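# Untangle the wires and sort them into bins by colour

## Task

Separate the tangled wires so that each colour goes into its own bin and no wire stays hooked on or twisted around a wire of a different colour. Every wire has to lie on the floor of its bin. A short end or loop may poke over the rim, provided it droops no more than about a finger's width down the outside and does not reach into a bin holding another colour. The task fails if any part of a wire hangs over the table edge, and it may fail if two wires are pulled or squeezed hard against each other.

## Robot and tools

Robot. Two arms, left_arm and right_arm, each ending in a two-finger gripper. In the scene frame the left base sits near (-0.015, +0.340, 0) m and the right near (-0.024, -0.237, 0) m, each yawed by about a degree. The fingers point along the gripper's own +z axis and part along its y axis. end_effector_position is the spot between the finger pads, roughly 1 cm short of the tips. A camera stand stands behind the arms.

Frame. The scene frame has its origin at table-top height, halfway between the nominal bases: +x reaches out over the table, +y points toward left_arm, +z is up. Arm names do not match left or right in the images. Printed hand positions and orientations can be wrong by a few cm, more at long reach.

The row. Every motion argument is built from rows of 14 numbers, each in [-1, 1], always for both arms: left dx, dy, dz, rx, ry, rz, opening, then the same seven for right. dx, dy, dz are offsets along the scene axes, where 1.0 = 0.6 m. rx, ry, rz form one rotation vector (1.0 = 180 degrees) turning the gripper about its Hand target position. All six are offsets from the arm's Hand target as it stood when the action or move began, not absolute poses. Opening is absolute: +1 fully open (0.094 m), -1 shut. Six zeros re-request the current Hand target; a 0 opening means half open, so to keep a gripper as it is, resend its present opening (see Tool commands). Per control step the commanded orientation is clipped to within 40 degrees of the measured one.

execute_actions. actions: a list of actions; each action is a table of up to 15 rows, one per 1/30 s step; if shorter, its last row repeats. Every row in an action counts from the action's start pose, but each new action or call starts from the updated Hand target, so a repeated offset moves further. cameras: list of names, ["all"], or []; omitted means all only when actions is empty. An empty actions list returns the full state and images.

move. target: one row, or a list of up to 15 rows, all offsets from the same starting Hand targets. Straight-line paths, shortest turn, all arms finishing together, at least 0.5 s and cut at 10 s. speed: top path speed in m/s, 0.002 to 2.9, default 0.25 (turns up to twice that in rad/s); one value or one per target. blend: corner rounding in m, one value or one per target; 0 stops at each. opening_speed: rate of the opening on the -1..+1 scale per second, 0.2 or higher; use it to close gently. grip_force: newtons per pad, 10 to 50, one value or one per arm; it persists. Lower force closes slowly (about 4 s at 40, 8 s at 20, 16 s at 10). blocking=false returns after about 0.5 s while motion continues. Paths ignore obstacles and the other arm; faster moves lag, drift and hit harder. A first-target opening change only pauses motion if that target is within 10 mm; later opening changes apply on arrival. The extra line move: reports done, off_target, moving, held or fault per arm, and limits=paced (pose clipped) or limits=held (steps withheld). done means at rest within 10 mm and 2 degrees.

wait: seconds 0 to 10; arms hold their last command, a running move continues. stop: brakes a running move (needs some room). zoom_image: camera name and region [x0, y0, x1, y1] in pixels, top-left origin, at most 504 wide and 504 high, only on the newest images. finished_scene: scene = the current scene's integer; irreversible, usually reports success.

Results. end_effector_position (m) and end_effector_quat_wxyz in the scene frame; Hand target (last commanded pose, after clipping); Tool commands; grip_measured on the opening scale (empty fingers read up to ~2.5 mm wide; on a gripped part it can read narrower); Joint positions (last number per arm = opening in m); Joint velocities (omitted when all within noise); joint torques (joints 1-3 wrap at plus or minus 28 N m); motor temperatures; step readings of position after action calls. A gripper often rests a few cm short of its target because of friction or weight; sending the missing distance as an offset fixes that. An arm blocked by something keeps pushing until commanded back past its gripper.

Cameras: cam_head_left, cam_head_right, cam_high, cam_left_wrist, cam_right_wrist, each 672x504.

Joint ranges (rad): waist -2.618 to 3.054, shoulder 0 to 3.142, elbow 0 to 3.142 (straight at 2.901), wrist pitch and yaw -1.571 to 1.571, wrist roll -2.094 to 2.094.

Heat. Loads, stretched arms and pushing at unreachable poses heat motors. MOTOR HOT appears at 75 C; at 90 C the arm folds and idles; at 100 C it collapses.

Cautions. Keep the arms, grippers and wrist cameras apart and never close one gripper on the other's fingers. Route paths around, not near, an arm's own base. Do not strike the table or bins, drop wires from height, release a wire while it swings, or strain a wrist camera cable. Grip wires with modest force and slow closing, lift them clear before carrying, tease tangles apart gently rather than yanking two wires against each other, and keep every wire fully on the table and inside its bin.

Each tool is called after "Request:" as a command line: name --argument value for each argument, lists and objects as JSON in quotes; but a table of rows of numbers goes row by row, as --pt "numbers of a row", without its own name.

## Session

Request:
execute_actions --actions '[]'

Request:
zoom_image --camera "cam_head_left" --region '[240, 200, 480, 400]'

Scene clock: 0.00 s.
left_arm: end_effector_position=(+0.3868, +0.3519, +0.1109) grip_measured=+1.000 end_effector_quat_wxyz=(+0.599, -0.038, +0.799, +0.033) | right_arm: end_effector_position=(+0.3894, -0.2338, +0.1162) grip_measured=+1.000 end_effector_quat_wxyz=(+0.600, +0.022, +0.798, -0.062)
Joint positions: left_arm=[-0.064 1.534 0.37 0.879 -0.127 -0.03 0.094] | right_arm=[0.115 1.563 0.425 0.854 0.225 -0.009 0.094]
Joint velocities: within noise
Joint torques (N m): no reading
Motor temperatures (°C): left_arm=[33 34 38 31 31 33 34] | right_arm=[31 32 35 35 34 32 33]
Heat: left arm: 38 °C; right arm: 35 °C.
Hand target: left_arm +0.3868, +0.3524, +0.1108; +0.598, -0.039, +0.800, +0.034 | right_arm +0.3910, -0.2338, +0.1210; +0.604, +0.024, +0.794, -0.061
Tool commands: left_gripper/opening=+1.0 right_gripper/opening=+1.0

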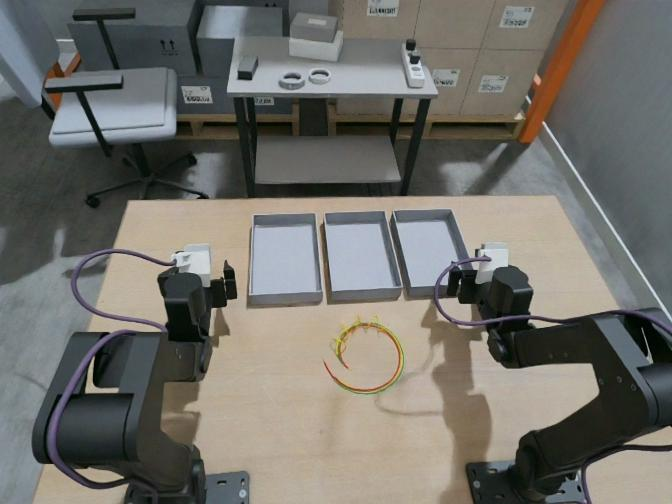

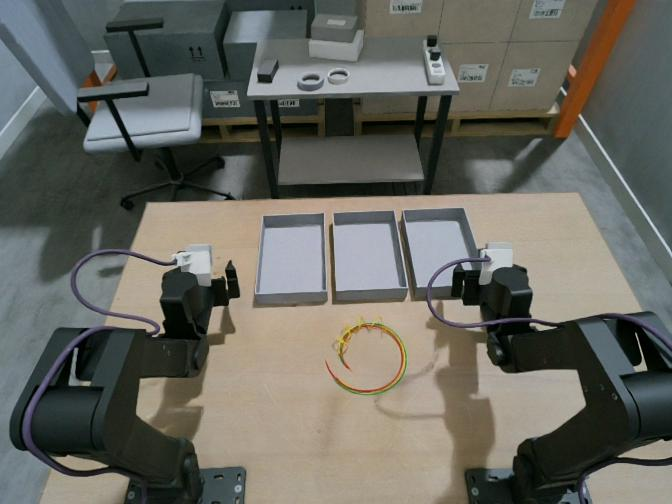

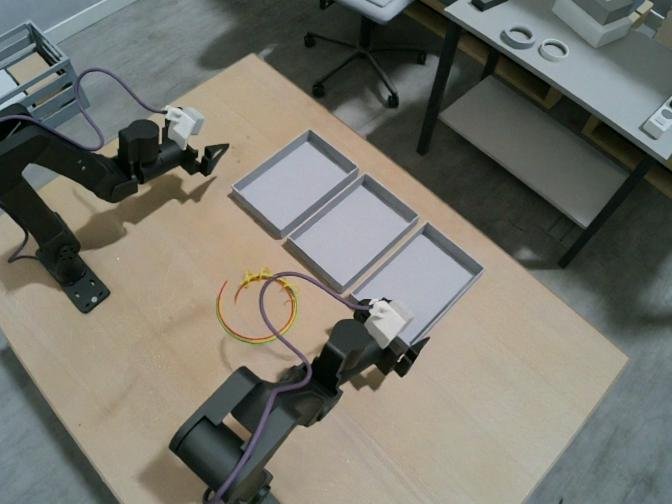

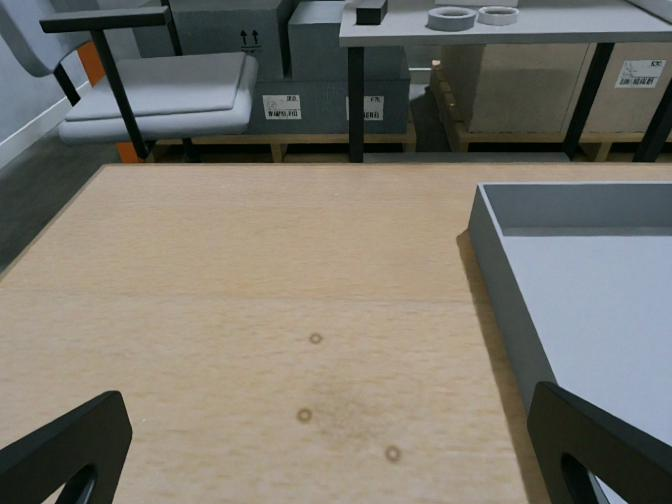

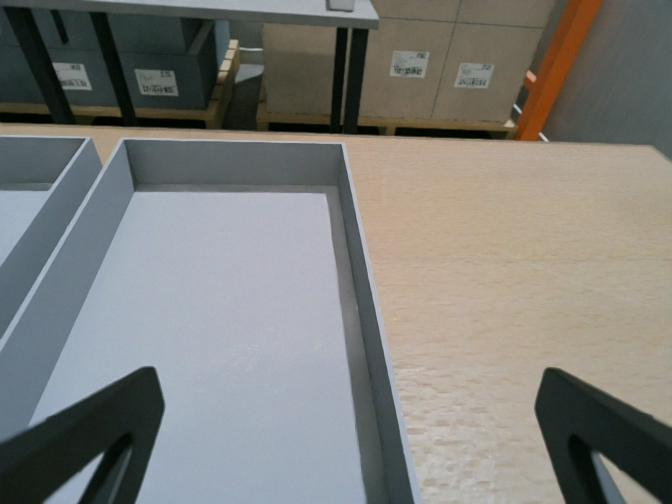

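Scaled by 2.100 from the camera's 672x504 image, which has a finer 960x720 frame.

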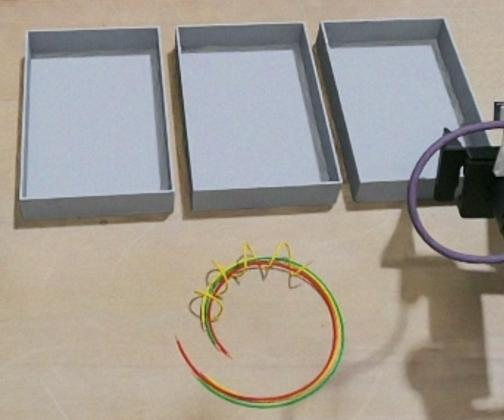

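Request:
move --target '[-0.161,-0.537,0.232,-0.023,0.408,-0.027,1,0,0,0,0,0,0,1]' --cameras '["cam_left_wrist"]'

Request:
zoom_image --camera "cam_left_wrist" --region '[200, 100, 480, 380]'

Scene clock: 25.37 s.
left_arm: end_effector_position=(+0.2902, +0.0297, +0.2541) grip_measured=+1.000 end_effector_quat_wxyz=(+0.123, +0.005, +0.985, -0.122) | right_arm: end_effector_position=(+0.3894, -0.2338, +0.1162) grip_measured=+1.000 end_effector_quat_wxyz=(+0.600, +0.022, +0.798, -0.062)
Joint positions: left_arm=[-0.832 2.027 2.346 -1.542 -0.004 -0.786 0.094] | right_arm=[0.115 1.563 0.425 0.854 0.225 -0.009 0.094]
Joint torques (N m): left_arm=[-0.02 -8.16 6.49 0.65 0.06 -0.09] | right_arm=[0.02 -5.31 5.6 2.05 0.02 0]
Motor temperatures (°C): left_arm=[33 36 40 36 31 33 34] | right_arm=[31 33 36 37 34 32 33]
Heat: left arm: 40 °C; right arm: 37 °C.
Hand target: left_arm +0.2903, +0.0302, +0.2499; +0.000, +0.001, +1.000, +0.000 | right_arm +0.3910, -0.2338, +0.1210; +0.604, +0.024, +0.794, -0.061
Off the commanded pose: left_arm 0.004 m, 20 deg | right_arm 0.005 m, 1 deg.
joint sent to its limit (left arm) — joint 4 (wrist pitch), lower limit. The joint targets are off in orientation, not in position.
move: off_target (left_arm)
Images, in order (width x height): cam_left_wrist 672x504.

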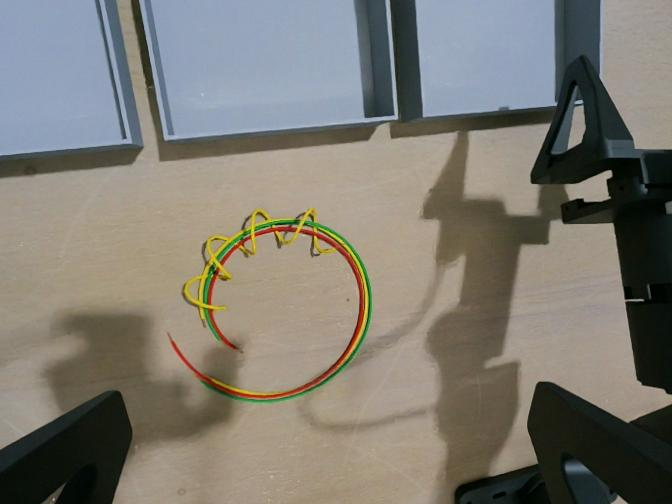

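Scaled by 1.800 from the camera's 672x504 image, which has a finer 960x720 frame.

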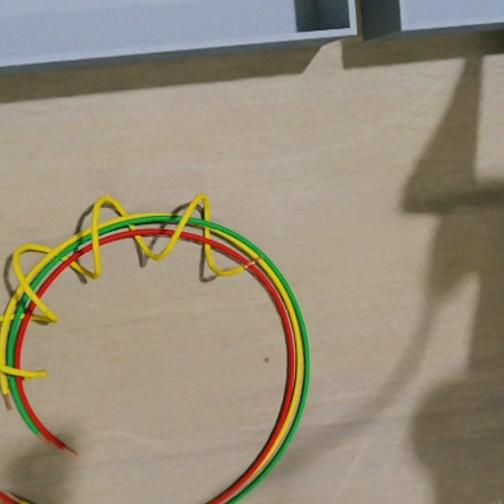

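Request:
move --target '[0.0,0,-0.13,0,0,0,1,-0.2,-0.0,0.1,0,0,0,1]' --cameras '["cam_left_wrist"]'

Request:
zoom_image --camera "cam_left_wrist" --region '[130, 150, 280, 300]'

Request:
zoom_image --camera "cam_left_wrist" --region '[100, 280, 250, 430]'

Request:
zoom_image --camera "cam_left_wrist" --region '[230, 150, 430, 350]'

Request:
zoom_image --camera "cam_left_wrist" --region '[200, 300, 400, 470]'

Scene clock: 55.43 s.
left_arm: end_effector_position=(+0.2931, +0.0261, +0.1808) grip_measured=+1.000 end_effector_quat_wxyz=(+0.054, +0.005, +0.997, -0.054) | right_arm: end_effector_position=(+0.2685, -0.2345, +0.1637) grip_measured=+1.000 end_effector_quat_wxyz=(+0.591, +0.017, +0.804, -0.064)
Joint positions: left_arm=[-0.832 2.159 2.285 -1.544 -0.001 -0.787 0.094] | right_arm=[0.207 0.635 0.249 0.072 0.31 0.011 0.094]
Joint torques (N m): left_arm=[0.29 -10.02 4.62 0.28 0.05 -0.11] | right_arm=[0.59 0.17 10.19 1.95 0.16 0.08]
Heat: left arm: 41 °C; right arm: 39 °C.
Hand target: left_arm +0.2902, +0.0303, +0.1719; +0.000, +0.001, +1.000, +0.000 | right_arm +0.2711, -0.2338, +0.1810; +0.604, +0.024, +0.794, -0.061
Off the commanded pose: left_arm 0.010 m, 9 deg | right_arm 0.017 m, 2 deg.
joint sent to its limit (left arm) — joint 4 (wrist pitch), lower limit. The joint targets are off in orientation, not in position.
move: off_target (left_arm, right_arm)
Images, in order (width x height): cam_left_wrist 672x504.

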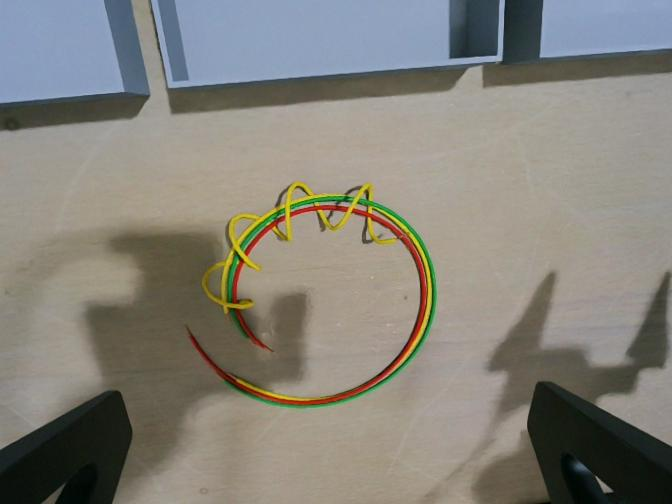

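Scaled by 3.360 from the camera's 672x504 image, which has a finer 960x720 frame.

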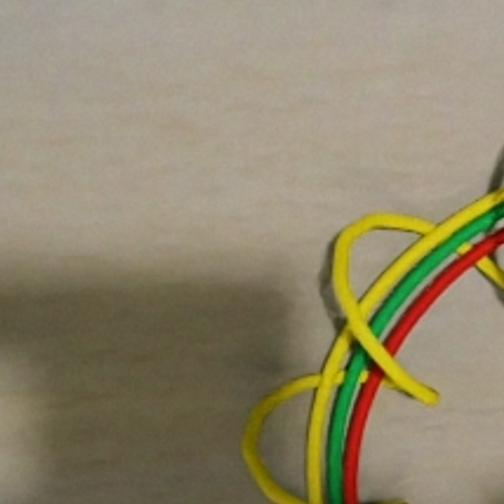

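Scaled by 3.360 from the camera's 672x504 image, which has a finer 960x720 frame.

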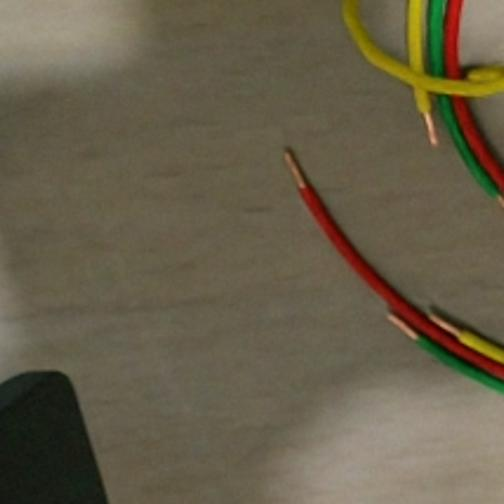

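Scaled by 2.520 from the camera's 672x504 image, which has a finer 960x720 frame.

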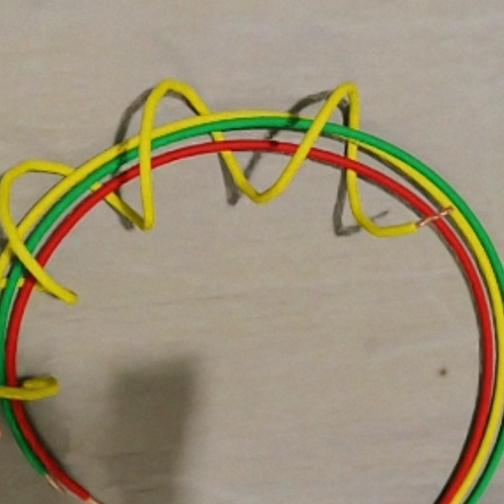

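Scaled by 2.520 from the camera's 672x504 image, which has a finer 960x720 frame.

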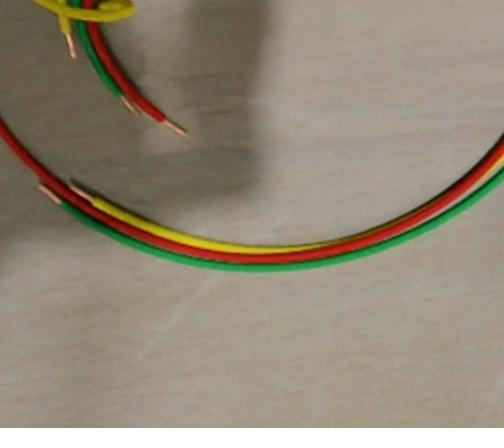

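Request:
move --pt "-0.16 0.115 -0.117 0 0 0.19 -0.4 0 0 0 0 0 0 1" --pt "-0.16 0.115 -0.117 0 0 0.19 -0.4 0.06 0.3 -0.1 0.042 0.413 0.016 -0.5" --cameras '["all"]' --speed 0.2

Scene clock: 99.13 s.
left_arm: end_effector_position=(+0.1958, +0.0996, +0.0984) grip_measured=-0.397 end_effector_quat_wxyz=(-0.007, -0.292, +0.956, +0.008) | right_arm: end_effector_position=(+0.3045, -0.0597, +0.1199) grip_measured=-0.498 end_effector_quat_wxyz=(+0.002, +0.001, +1.000, -0.004)
Joint positions: left_arm=[-0.885 1.778 1.427 -1.239 0.006 -1.443 0.028] | right_arm=[0.509 1.965 1.757 -1.363 0.008 0.499 0.024]
Joint torques (N m): left_arm=[-0.61 -9.91 4.45 0.27 -0.01 -0.12] | right_arm=[0.55 -7.56 8.35 0.12 -0.13 0.06]
Motor temperatures (°C): left_arm=[33 41 41 33 31 33 34] | right_arm=[31 33 45 40 34 32 33]
Heat: left arm: 41 °C; right arm: 45 °C.
Hand target: left_arm +0.1942, +0.0993, +0.1017; +0.000, -0.294, +0.956, +0.000 | right_arm +0.3071, -0.0538, +0.1210; +0.000, +0.000, +1.000, +0.000
Off the commanded pose: left_arm 0.004 m, 1 deg | right_arm 0.007 m, 0 deg.
move: done

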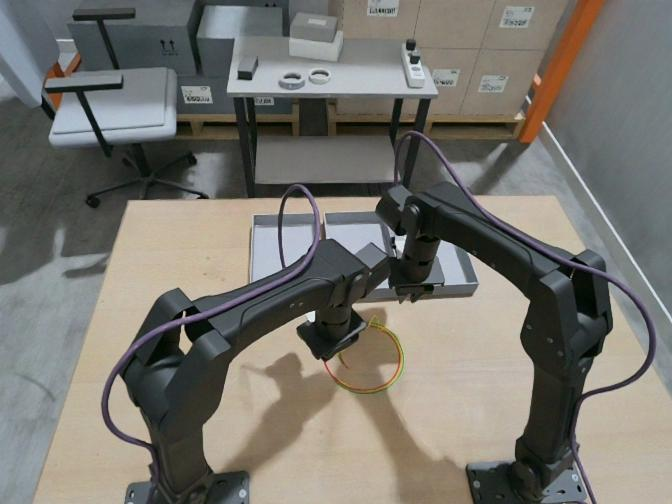

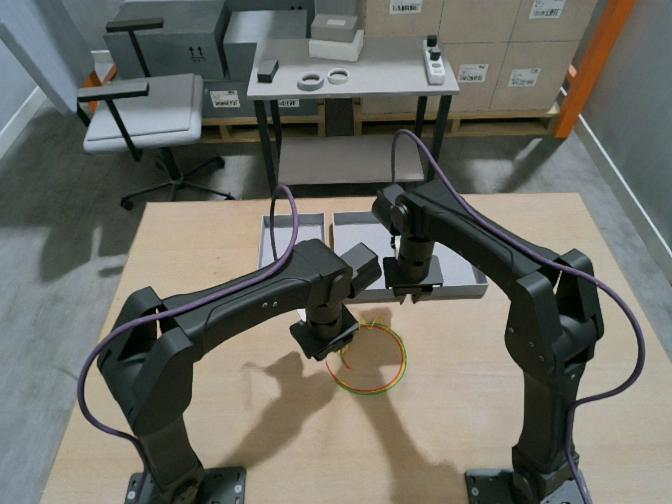

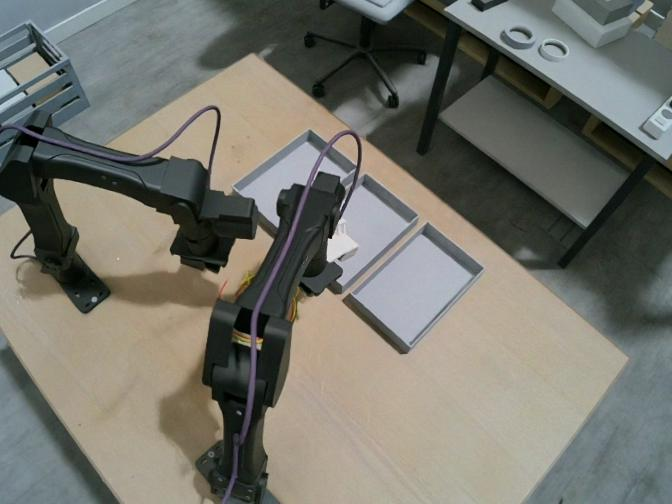

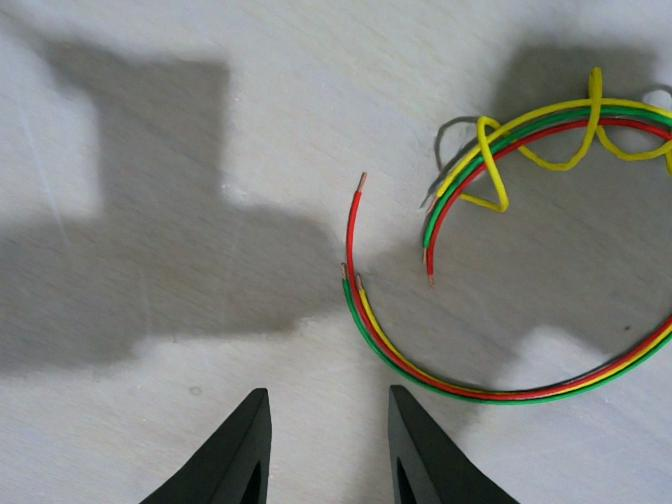

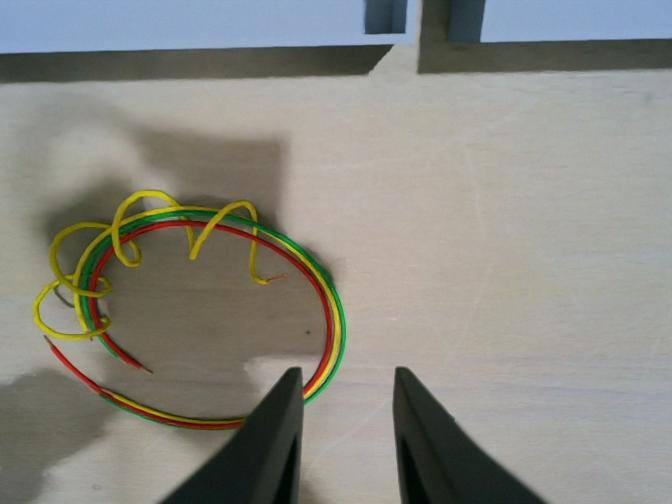

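Request:
move --pt "0.016 -0.004 -0.11 0 0 0 -0.45 -0.041 0.07 -0.11 0 0 0 -0.57" --cameras '["cam_left_wrist","cam_right_wrist"]' --speed 0.1

Scene clock: 129.47 s.
left_arm: end_effector_position=(+0.2009, +0.0939, +0.0514) grip_measured=-0.447 end_effector_quat_wxyz=(+0.000, -0.292, +0.956, -0.007) | right_arm: end_effector_position=(+0.2855, -0.0286, +0.0844) grip_measured=-0.568 end_effector_quat_wxyz=(+0.000, -0.008, +1.000, -0.004)
Joint positions: left_arm=[-0.885 1.813 1.279 -1.025 0.006 -1.443 0.026] | right_arm=[0.606 1.975 1.63 -1.231 0.007 0.578 0.02]
Joint torques (N m): left_arm=[0.62 -7.23 4.72 0.36 -0.04 -0.01] | right_arm=[-0.34 -9.33 5.82 0.23 -0.03 -0.01]
Heat: left arm: 42 °C; right arm: 44 °C.
Hand target: left_arm +0.2026, +0.0972, +0.0447; +0.000, -0.294, +0.956, +0.000 (not the last commanded pose) | right_arm +0.2869, -0.0298, +0.0857; +0.001, -0.006, +1.000, -0.004 (not the last commanded pose)
Off the commanded pose: left_arm 0.016 m, 1 deg | right_arm 0.034 m, 1 deg.
move: held (right_arm; a check stopped the path), off_target (left_arm; braked when a check withheld steps of right_arm); limits=held
pose unreachable (right arm): on one or more control steps of this call, first in action 0 (counted from 0), this arm could not follow its commanded pose, so it was not sent that pose on those steps. It may still have moved: this result reports where it is.
cause: moving toward the commanded pose would bring a part of the arm too close to another arm (this arm's wrist (the part past joint 4) and the left arm's wrist (the part past joint 4), 25 mm apart when this arm was first held).
Images, in order (width x height): cam_left_wrist 672x504, cam_right_wrist 672x504.

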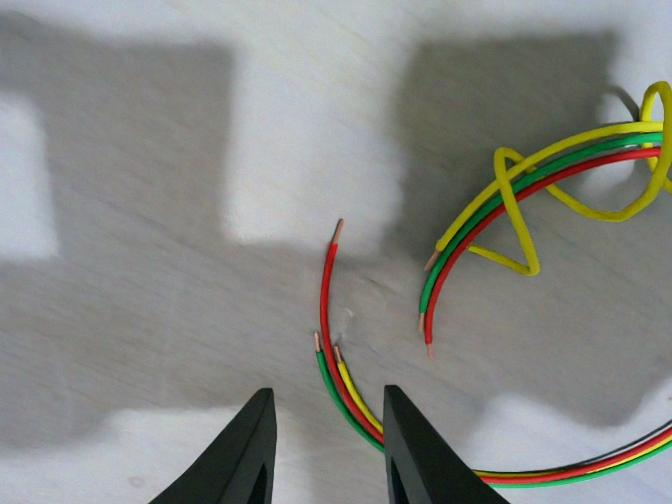

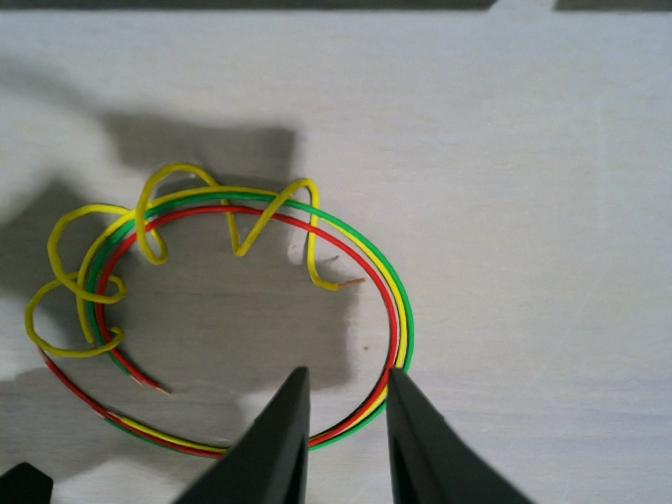

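Request:
move --pt "0.0035 0.0065 -0.06 0 0 0 -0.5 0.05 -0.13 0.07 0 0 0 -0.57" --pt "0.0035 0.0065 -0.082 0 0 0 -0.5 0.05 -0.13 0.07 0 0 0 -0.57" --cameras '["cam_left_wrist"]' --speed '[0.1,0.05]'

Scene clock: 154.40 s.
left_arm: end_effector_position=(+0.2035, +0.0972, +0.0060) grip_measured=-0.497 end_effector_quat_wxyz=(+0.000, -0.293, +0.956, -0.007) | right_arm: end_effector_position=(+0.3117, -0.1095, +0.1077) grip_measured=-0.568 end_effector_quat_wxyz=(-0.025, -0.004, +1.000, -0.013)
Joint positions: left_arm=[-0.872 1.873 1.164 -0.848 0.006 -1.431 0.024] | right_arm=[0.376 1.963 1.705 -1.367 0.007 0.357 0.02]
Joint torques (N m): left_arm=[0.57 -6.74 4.16 0.49 -0.02 0.03] | right_arm=[-0.01 -12.11 8.16 0 -0.03 -0.06]
Motor temperatures (°C): left_arm=[33 42 40 33 31 33 34] | right_arm=[31 39 41 37 34 32 33]
Heat: left arm: 42 °C; right arm: 41 °C.
Hand target: left_arm +0.2047, +0.1011, -0.0045; +0.000, -0.294, +0.956, +0.000 | right_arm +0.3170, -0.1078, +0.1277; +0.001, -0.006, +1.000, -0.003
Off the commanded pose: left_arm 0.011 m, 1 deg | right_arm 0.021 m, 3 deg.
move: off_target (left_arm, right_arm)
Images, in order (width x height): cam_left_wrist 672x504.

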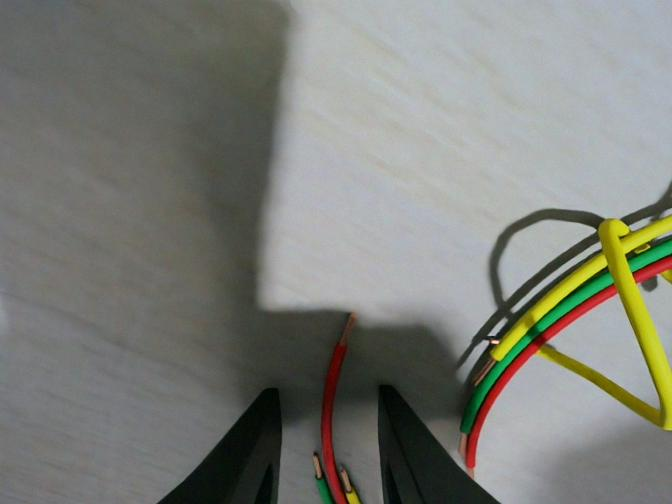

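Request:
move --pt "0.0115 0.008 0.0 0 0 0 -0.5 0 0 0 0 0 0 -0.57" --pt "0.0115 0.008 0.0 0 0 0 -1 0 0 0 0 0 0 -0.57" --cameras '["cam_left_wrist"]' --speed '[0.05,0.05]' --grip_force '[40,25]'

Scene clock: 167.93 s.
left_arm: end_effector_position=(+0.2082, +0.1011, +0.0061) grip_measured=-0.962 end_effector_quat_wxyz=(-0.005, -0.293, +0.956, -0.010) | right_arm: end_effector_position=(+0.3117, -0.1095, +0.1077) grip_measured=-0.568 end_effector_quat_wxyz=(-0.025, -0.004, +1.000, -0.013)
Joint positions: left_arm=[-0.847 1.873 1.164 -0.847 0.018 -1.406 0.002] | right_arm=[0.376 1.963 1.705 -1.367 0.007 0.357 0.02]
Joint torques (N m): left_arm=[0.58 -6.5 4.27 0.47 -0.1 0.04] | right_arm=[0.01 -12.11 8.17 0.01 -0.03 -0.06]
Heat: left arm: 41 °C; right arm: 41 °C.
Hand target: left_arm +0.2115, +0.1059, -0.0045; +0.000, -0.294, +0.956, +0.000 | right_arm +0.3170, -0.1078, +0.1277; +0.002, -0.006, +1.000, -0.003
Off the commanded pose: left_arm 0.012 m, 1 deg | right_arm 0.021 m, 3 deg.
grip_force (N): 40, 25
move: off_target (left_arm, right_arm); target 2's new opening was sent with left_arm's hand 0.014 m and 2 deg from that target
Images, in order (width x height): cam_left_wrist 672x504.

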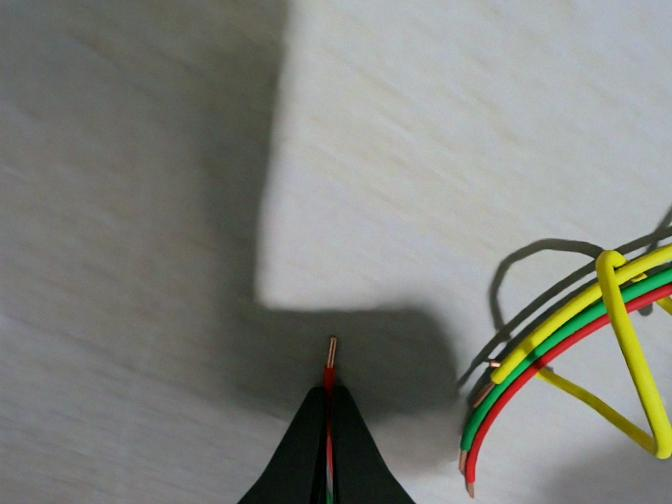

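Request:
move --pt "-0.03 0.03 0.1 0 0 0 -1 0 0 0 0 0 0 -0.57" --cameras '["cam_left_wrist","cam_head_left","cam_right_wrist"]' --speed 0.06

Request:
zoom_image --camera "cam_head_left" --region '[290, 290, 420, 410]'

Request:
zoom_image --camera "cam_left_wrist" --region '[200, 250, 500, 500]'

Scene clock: 190.50 s.
left_arm: end_effector_position=(+0.1884, +0.1222, +0.0456) grip_measured=-0.964 end_effector_quat_wxyz=(-0.011, -0.293, +0.956, +0.003) | right_arm: end_effector_position=(+0.3117, -0.1095, +0.1077) grip_measured=-0.568 end_effector_quat_wxyz=(-0.025, -0.004, +1.000, -0.013)
Joint positions: left_arm=[-0.847 1.739 1.164 -1.012 0.017 -1.406 0.002] | right_arm=[0.376 1.963 1.705 -1.367 0.007 0.357 0.02]
Joint torques (N m): left_arm=[0.46 -9.24 6.98 -0.04 -0.17 0.02] | right_arm=[-0.01 -12.11 8.17 0.01 -0.03 -0.06]
Heat: left arm: 41 °C; right arm: 41 °C.
Hand target: left_arm +0.1935, +0.1238, +0.0555; +0.000, -0.293, +0.956, +0.000 | right_arm +0.3170, -0.1078, +0.1277; +0.002, -0.006, +1.000, -0.003
Off the commanded pose: left_arm 0.011 m, 1 deg | right_arm 0.021 m, 3 deg.
grip_force (N): 40, 25
move: off_target (left_arm, right_arm)
Images, in order (width x height): cam_head_left 672x504, cam_left_wrist 672x504, cam_right_wrist 672x504.

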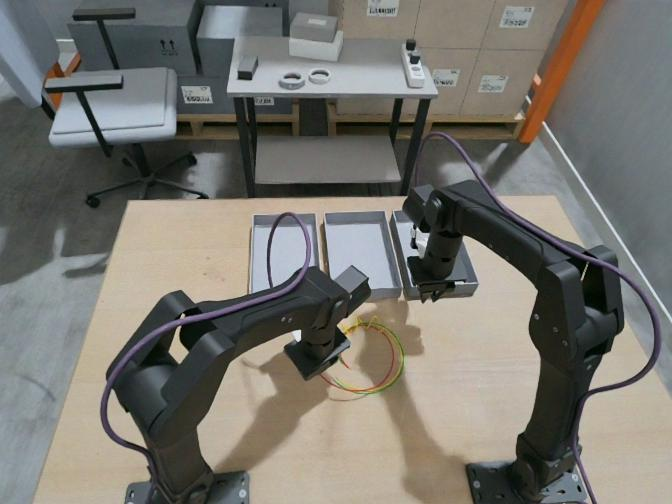

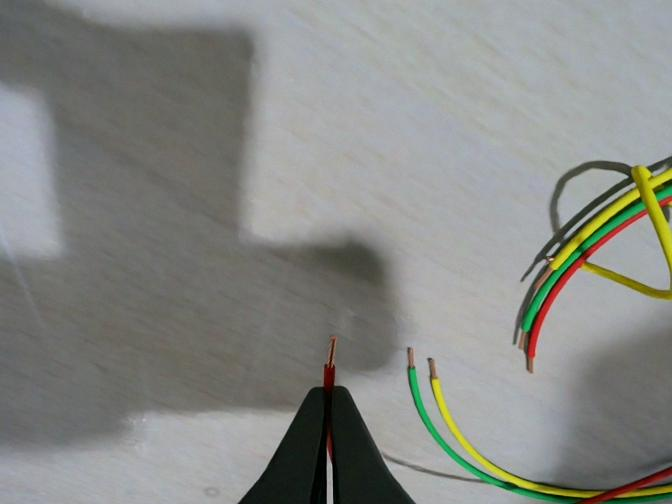

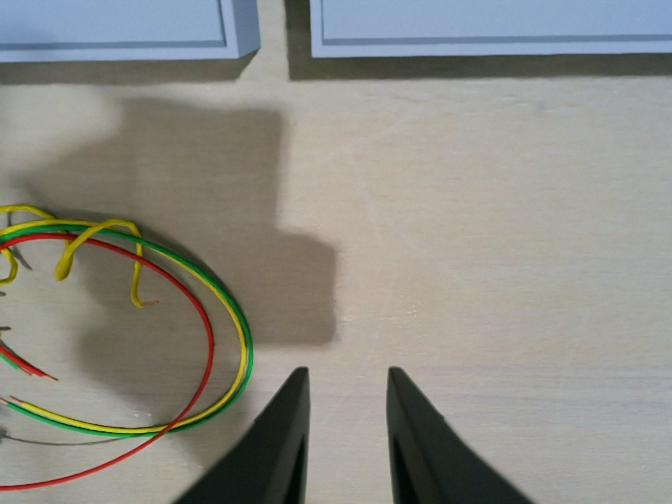

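Scaled by 3.877 from the camera's 672x504 image, which has a finer 960x720 frame.

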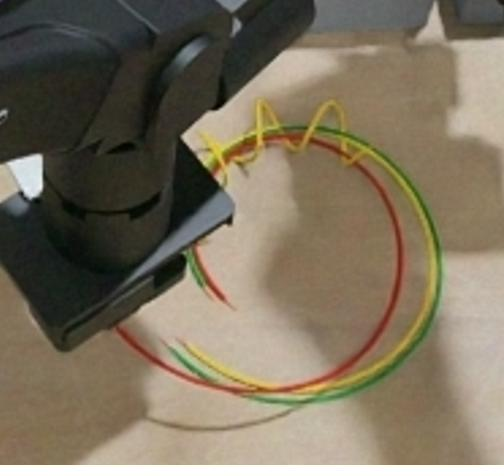

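Scaled by 1.680 from the camera's 672x504 image, which has a finer 960x720 frame.

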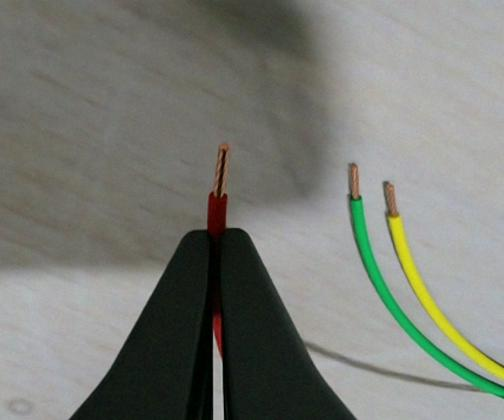

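Request:
move --pt "0.0 0.2 0.08 0 0 0 -1 0 0 0 0 0 0 -0.57" --cameras '["cam_head_left","cam_right_wrist"]' --speed 0.06

Request:
zoom_image --camera "cam_head_left" --region '[290, 290, 420, 410]'

Scene clock: 201.70 s.
left_arm: end_effector_position=(+0.1996, +0.2367, +0.1032) grip_measured=-0.964 end_effector_quat_wxyz=(+0.002, -0.294, +0.956, -0.010) | right_arm: end_effector_position=(+0.3117, -0.1095, +0.1077) grip_measured=-0.568 end_effector_quat_wxyz=(-0.025, -0.004, +1.000, -0.013)
Joint positions: left_arm=[-0.477 1.433 1.087 -1.209 0.013 -1.04 0.002] | right_arm=[0.376 1.963 1.705 -1.367 0.007 0.357 0.02]
Joint torques (N m): left_arm=[0.62 -6.34 4.64 -0.01 -0.13 0] | right_arm=[0.01 -12.11 8.17 0.01 -0.03 -0.06]
Heat: left arm: 43 °C; right arm: 42 °C.
Hand target: left_arm +0.1935, +0.2439, +0.1035; +0.000, -0.294, +0.956, +0.000 | right_arm +0.3170, -0.1078, +0.1277; +0.002, -0.006, +1.000, -0.003
Off the commanded pose: left_arm 0.009 m, 1 deg | right_arm 0.021 m, 3 deg.
grip_force (N): 40, 25
move: off_target (right_arm)
Images, in order (width x height): cam_head_left 672x504, cam_right_wrist 672x504.

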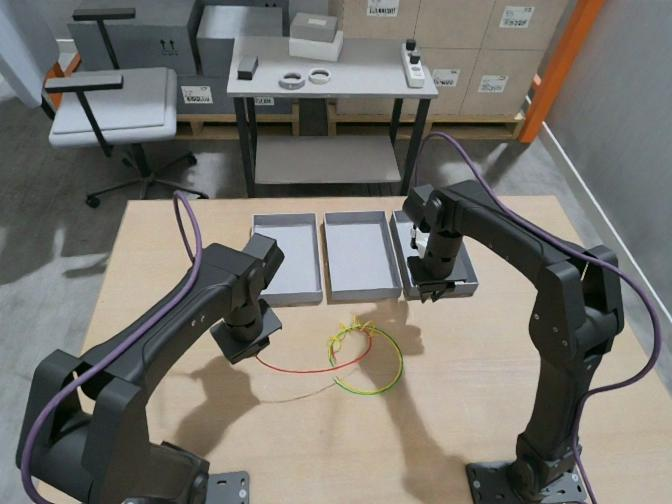

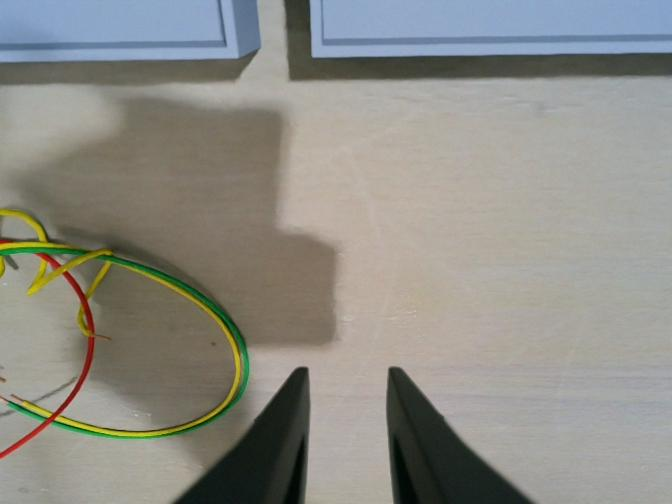

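Scaled by 3.877 from the camera's 672x504 image, which has a finer 960x720 frame.

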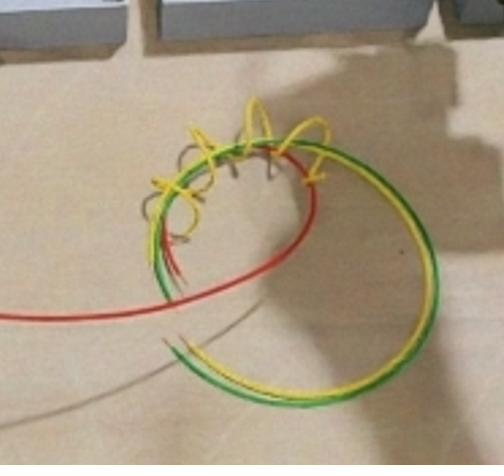

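Request:
move --pt "-0.02 0.09 0.06 0 0 0 -1 -0.05 -0.2 0.05 0 0 0 -0.57" --cameras '["cam_head_left","cam_high"]' --speed 0.05

Request:
zoom_image --camera "cam_head_left" --region '[290, 290, 420, 410]'

Request:
zoom_image --camera "cam_high" --region '[180, 230, 330, 380]'

Scene clock: 231.27 s.
left_arm: end_effector_position=(+0.1810, +0.2940, +0.1315) grip_measured=-0.964 end_effector_quat_wxyz=(-0.010, -0.294, +0.956, -0.001) | right_arm: end_effector_position=(+0.2939, -0.2263, +0.1511) grip_measured=-0.568 end_effector_quat_wxyz=(-0.003, -0.005, +1.000, -0.004)
Joint positions: left_arm=[-0.259 1.317 1.108 -1.378 0.012 -0.82 0.002] | right_arm=[0.047 1.757 1.61 -1.431 0.007 0.025 0.02]
Joint torques (N m): left_arm=[0.54 -5.08 7.05 0.02 -0.07 0.06] | right_arm=[-0.28 -10.11 4.53 0.12 -0.04 -0.06]
Motor temperatures (°C): left_arm=[33 42 42 32 31 33 36] | right_arm=[31 44 41 36 34 32 33]
Heat: left arm: 42 °C; right arm: 44 °C.
Hand target: left_arm +0.1815, +0.2978, +0.1395; +0.000, -0.294, +0.956, +0.000 | right_arm +0.2869, -0.2278, +0.1578; +0.002, -0.007, +1.000, -0.004
Off the commanded pose: left_arm 0.009 m, 1 deg | right_arm 0.010 m, 1 deg.
grip_force (N): 40, 25
move: done
Images, in order (width x height): cam_head_left 672x504, cam_high 672x504.

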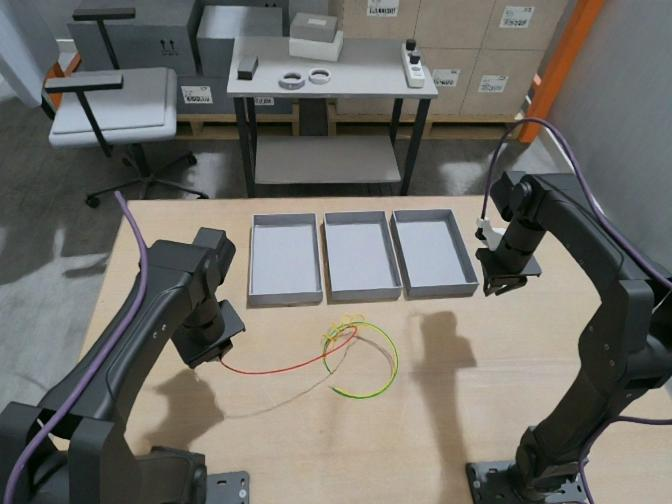

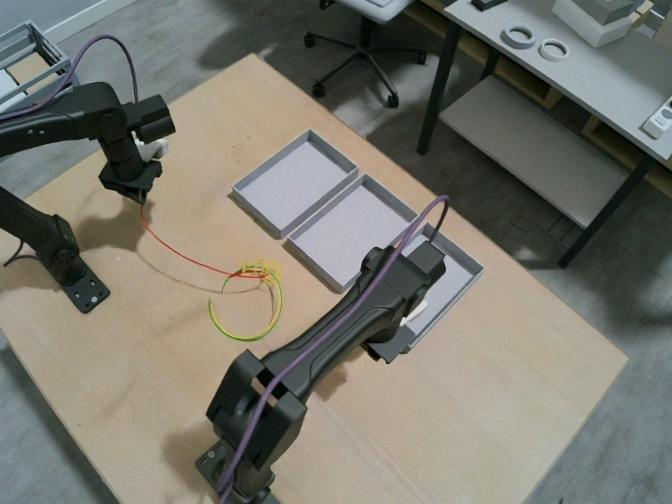

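Scaled by 3.877 from the camera's 672x504 image, which has a finer 960x720 frame.

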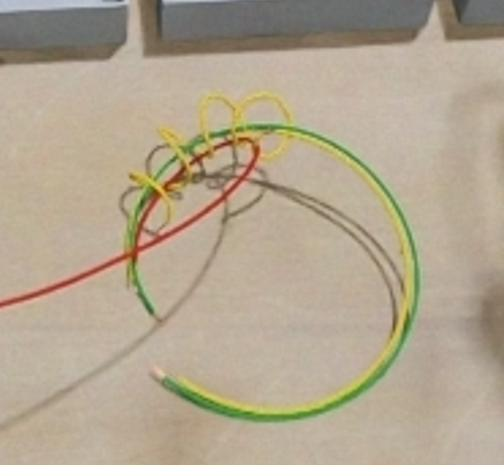

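Scaled by 3.360 from the camera's 672x504 image, which has a finer 960x720 frame.

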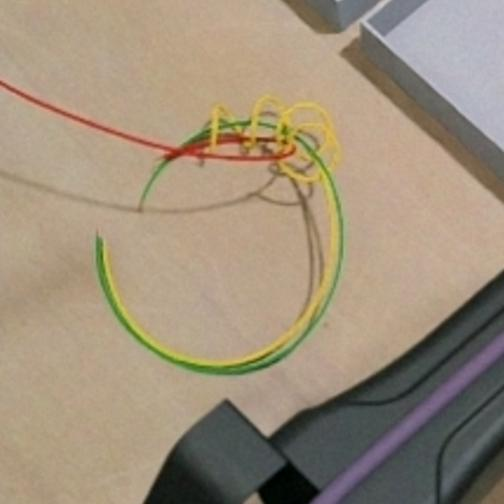

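Request:
move --pt "0.0 0.1 -0.05 0 0 0 -1 0 0 0 0 0 0 -0.57" --cameras '["cam_head_left","cam_high"]' --speed 0.04

Request:
zoom_image --camera "cam_head_left" --region '[290, 290, 420, 410]'

Request:
zoom_image --camera "cam_high" --region '[180, 230, 330, 380]'

Scene clock: 247.47 s.
left_arm: end_effector_position=(+0.1812, +0.3548, +0.1106) grip_measured=-0.964 end_effector_quat_wxyz=(-0.008, -0.295, +0.956, -0.003) | right_arm: end_effector_position=(+0.2939, -0.2263, +0.1511) grip_measured=-0.568 end_effector_quat_wxyz=(-0.003, -0.005, +1.000, -0.004)
Joint positions: left_arm=[0.044 1.298 1.011 -1.299 0.009 -0.519 0.002] | right_arm=[0.047 1.757 1.61 -1.431 0.007 0.025 0.02]
Joint torques (N m): left_arm=[0.5 -4.72 4.67 0.34 -0.04 0.05] | right_arm=[-0.28 -10.11 4.52 0.12 -0.04 -0.07]
Heat: left arm: 44 °C; right arm: 46 °C.
Hand target: left_arm +0.1815, +0.3578, +0.1095; +0.000, -0.293, +0.956, +0.000 | right_arm +0.2870, -0.2278, +0.1578; +0.002, -0.007, +1.000, -0.004
Off the commanded pose: left_arm 0.003 m, 1 deg | right_arm 0.010 m, 1 deg.
grip_force (N): 40, 25
move: done
Images, in order (width x height): cam_head_left 672x504, cam_high 672x504.

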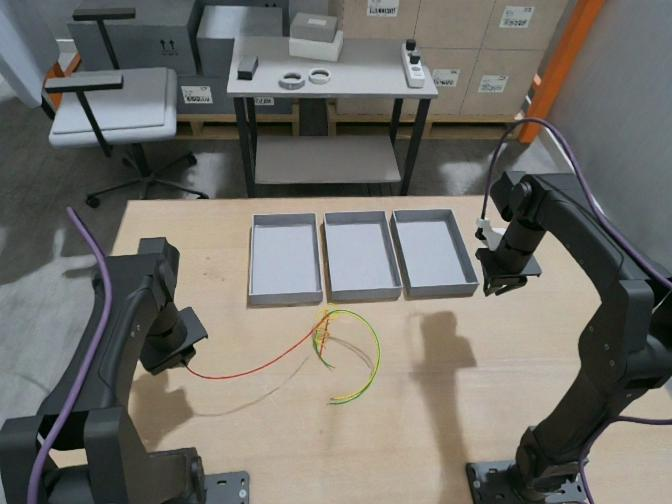

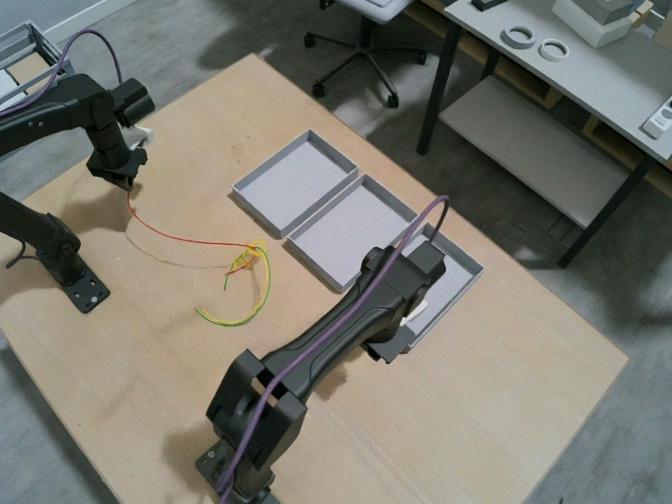

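Scaled by 3.877 from the camera's 672x504 image, which has a finer 960x720 frame.

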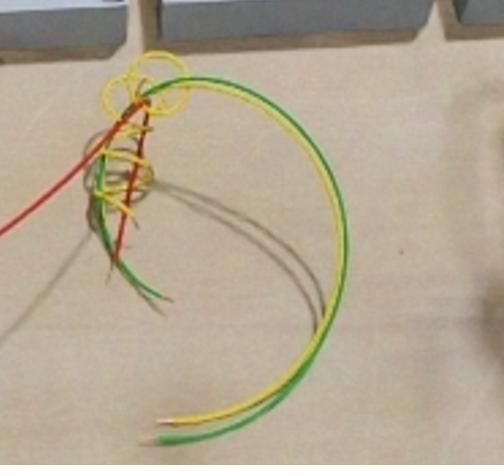

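Scaled by 3.360 from the camera's 672x504 image, which has a finer 960x720 frame.

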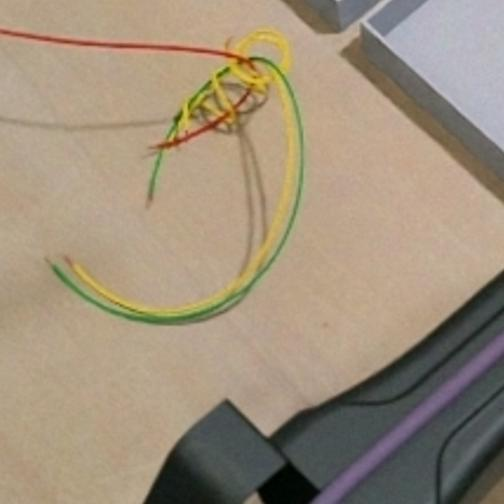

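Request:
move --pt "0.0 0.12 0.0 0 0 0 -1 0 0 0 0 0 0 -0.57" --cameras '["cam_head_left","cam_high"]' --speed 0.04

Request:
zoom_image --camera "cam_head_left" --region '[250, 290, 400, 430]'

Request:
zoom_image --camera "cam_high" --region '[160, 210, 310, 360]'

Scene clock: 260.40 s.
left_arm: end_effector_position=(+0.1738, +0.4237, +0.1060) grip_measured=-0.964 end_effector_quat_wxyz=(-0.014, -0.295, +0.955, -0.004) | right_arm: end_effector_position=(+0.2939, -0.2263, +0.1511) grip_measured=-0.568 end_effector_quat_wxyz=(-0.003, -0.005, +1.000, -0.004)
Joint positions: left_arm=[0.383 1.352 1.033 -1.28 0.006 -0.182 0.002] | right_arm=[0.047 1.757 1.61 -1.431 0.007 0.025 0.02]
Joint torques (N m): left_arm=[0.66 -3.32 6.95 0.34 -0.02 0.08] | right_arm=[-0.28 -10.11 4.52 0.11 -0.04 -0.06]
Heat: left arm: 43 °C; right arm: 46 °C.
Hand target: left_arm +0.1815, +0.4298, +0.1095; +0.000, -0.293, +0.956, +0.000 | right_arm +0.2870, -0.2278, +0.1578; +0.002, -0.007, +1.000, -0.004
Off the commanded pose: left_arm 0.010 m, 2 deg | right_arm 0.010 m, 1 deg.
grip_force (N): 40, 25
move: done
Images, in order (width x height): cam_head_left 672x504, cam_high 672x504.

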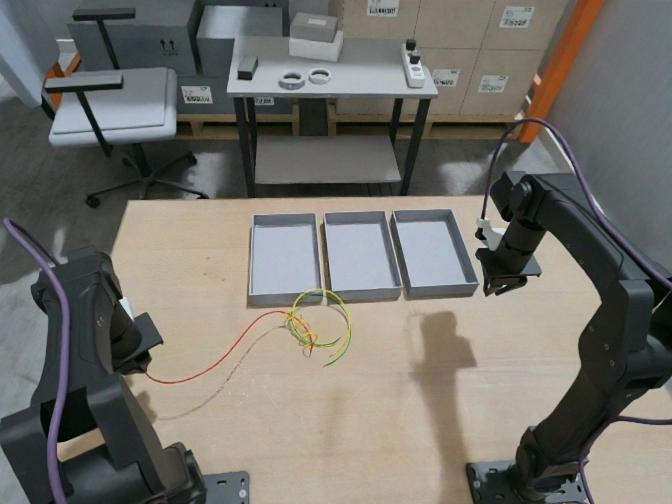

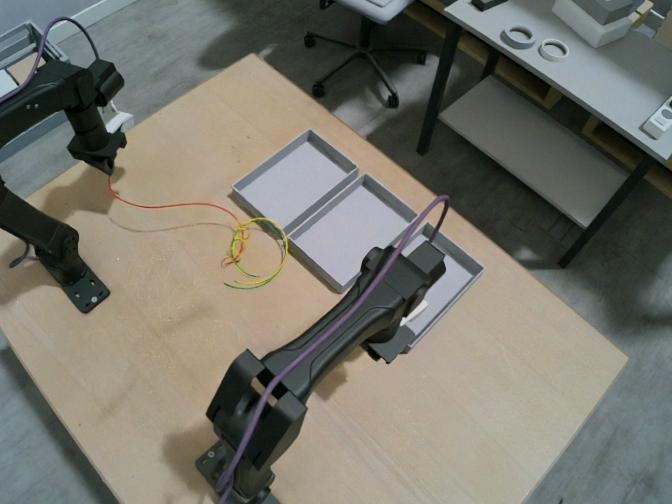

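Scaled by 3.360 from the camera's 672x504 image, which has a finer 960x720 frame.

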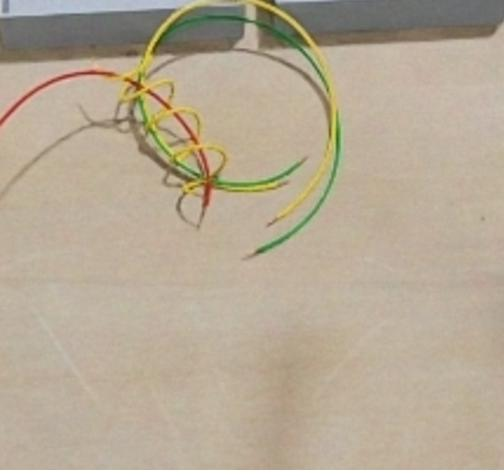

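Scaled by 3.360 from the camera's 672x504 image, which has a finer 960x720 frame.

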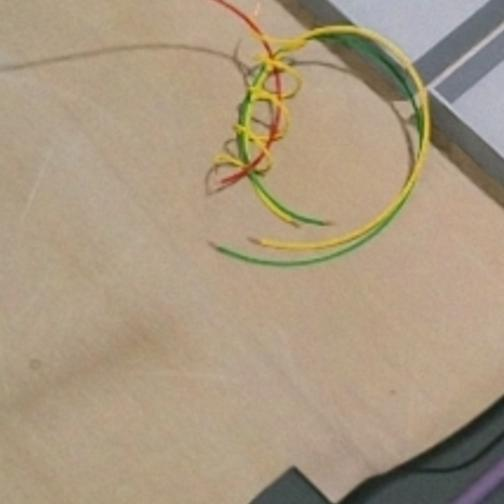

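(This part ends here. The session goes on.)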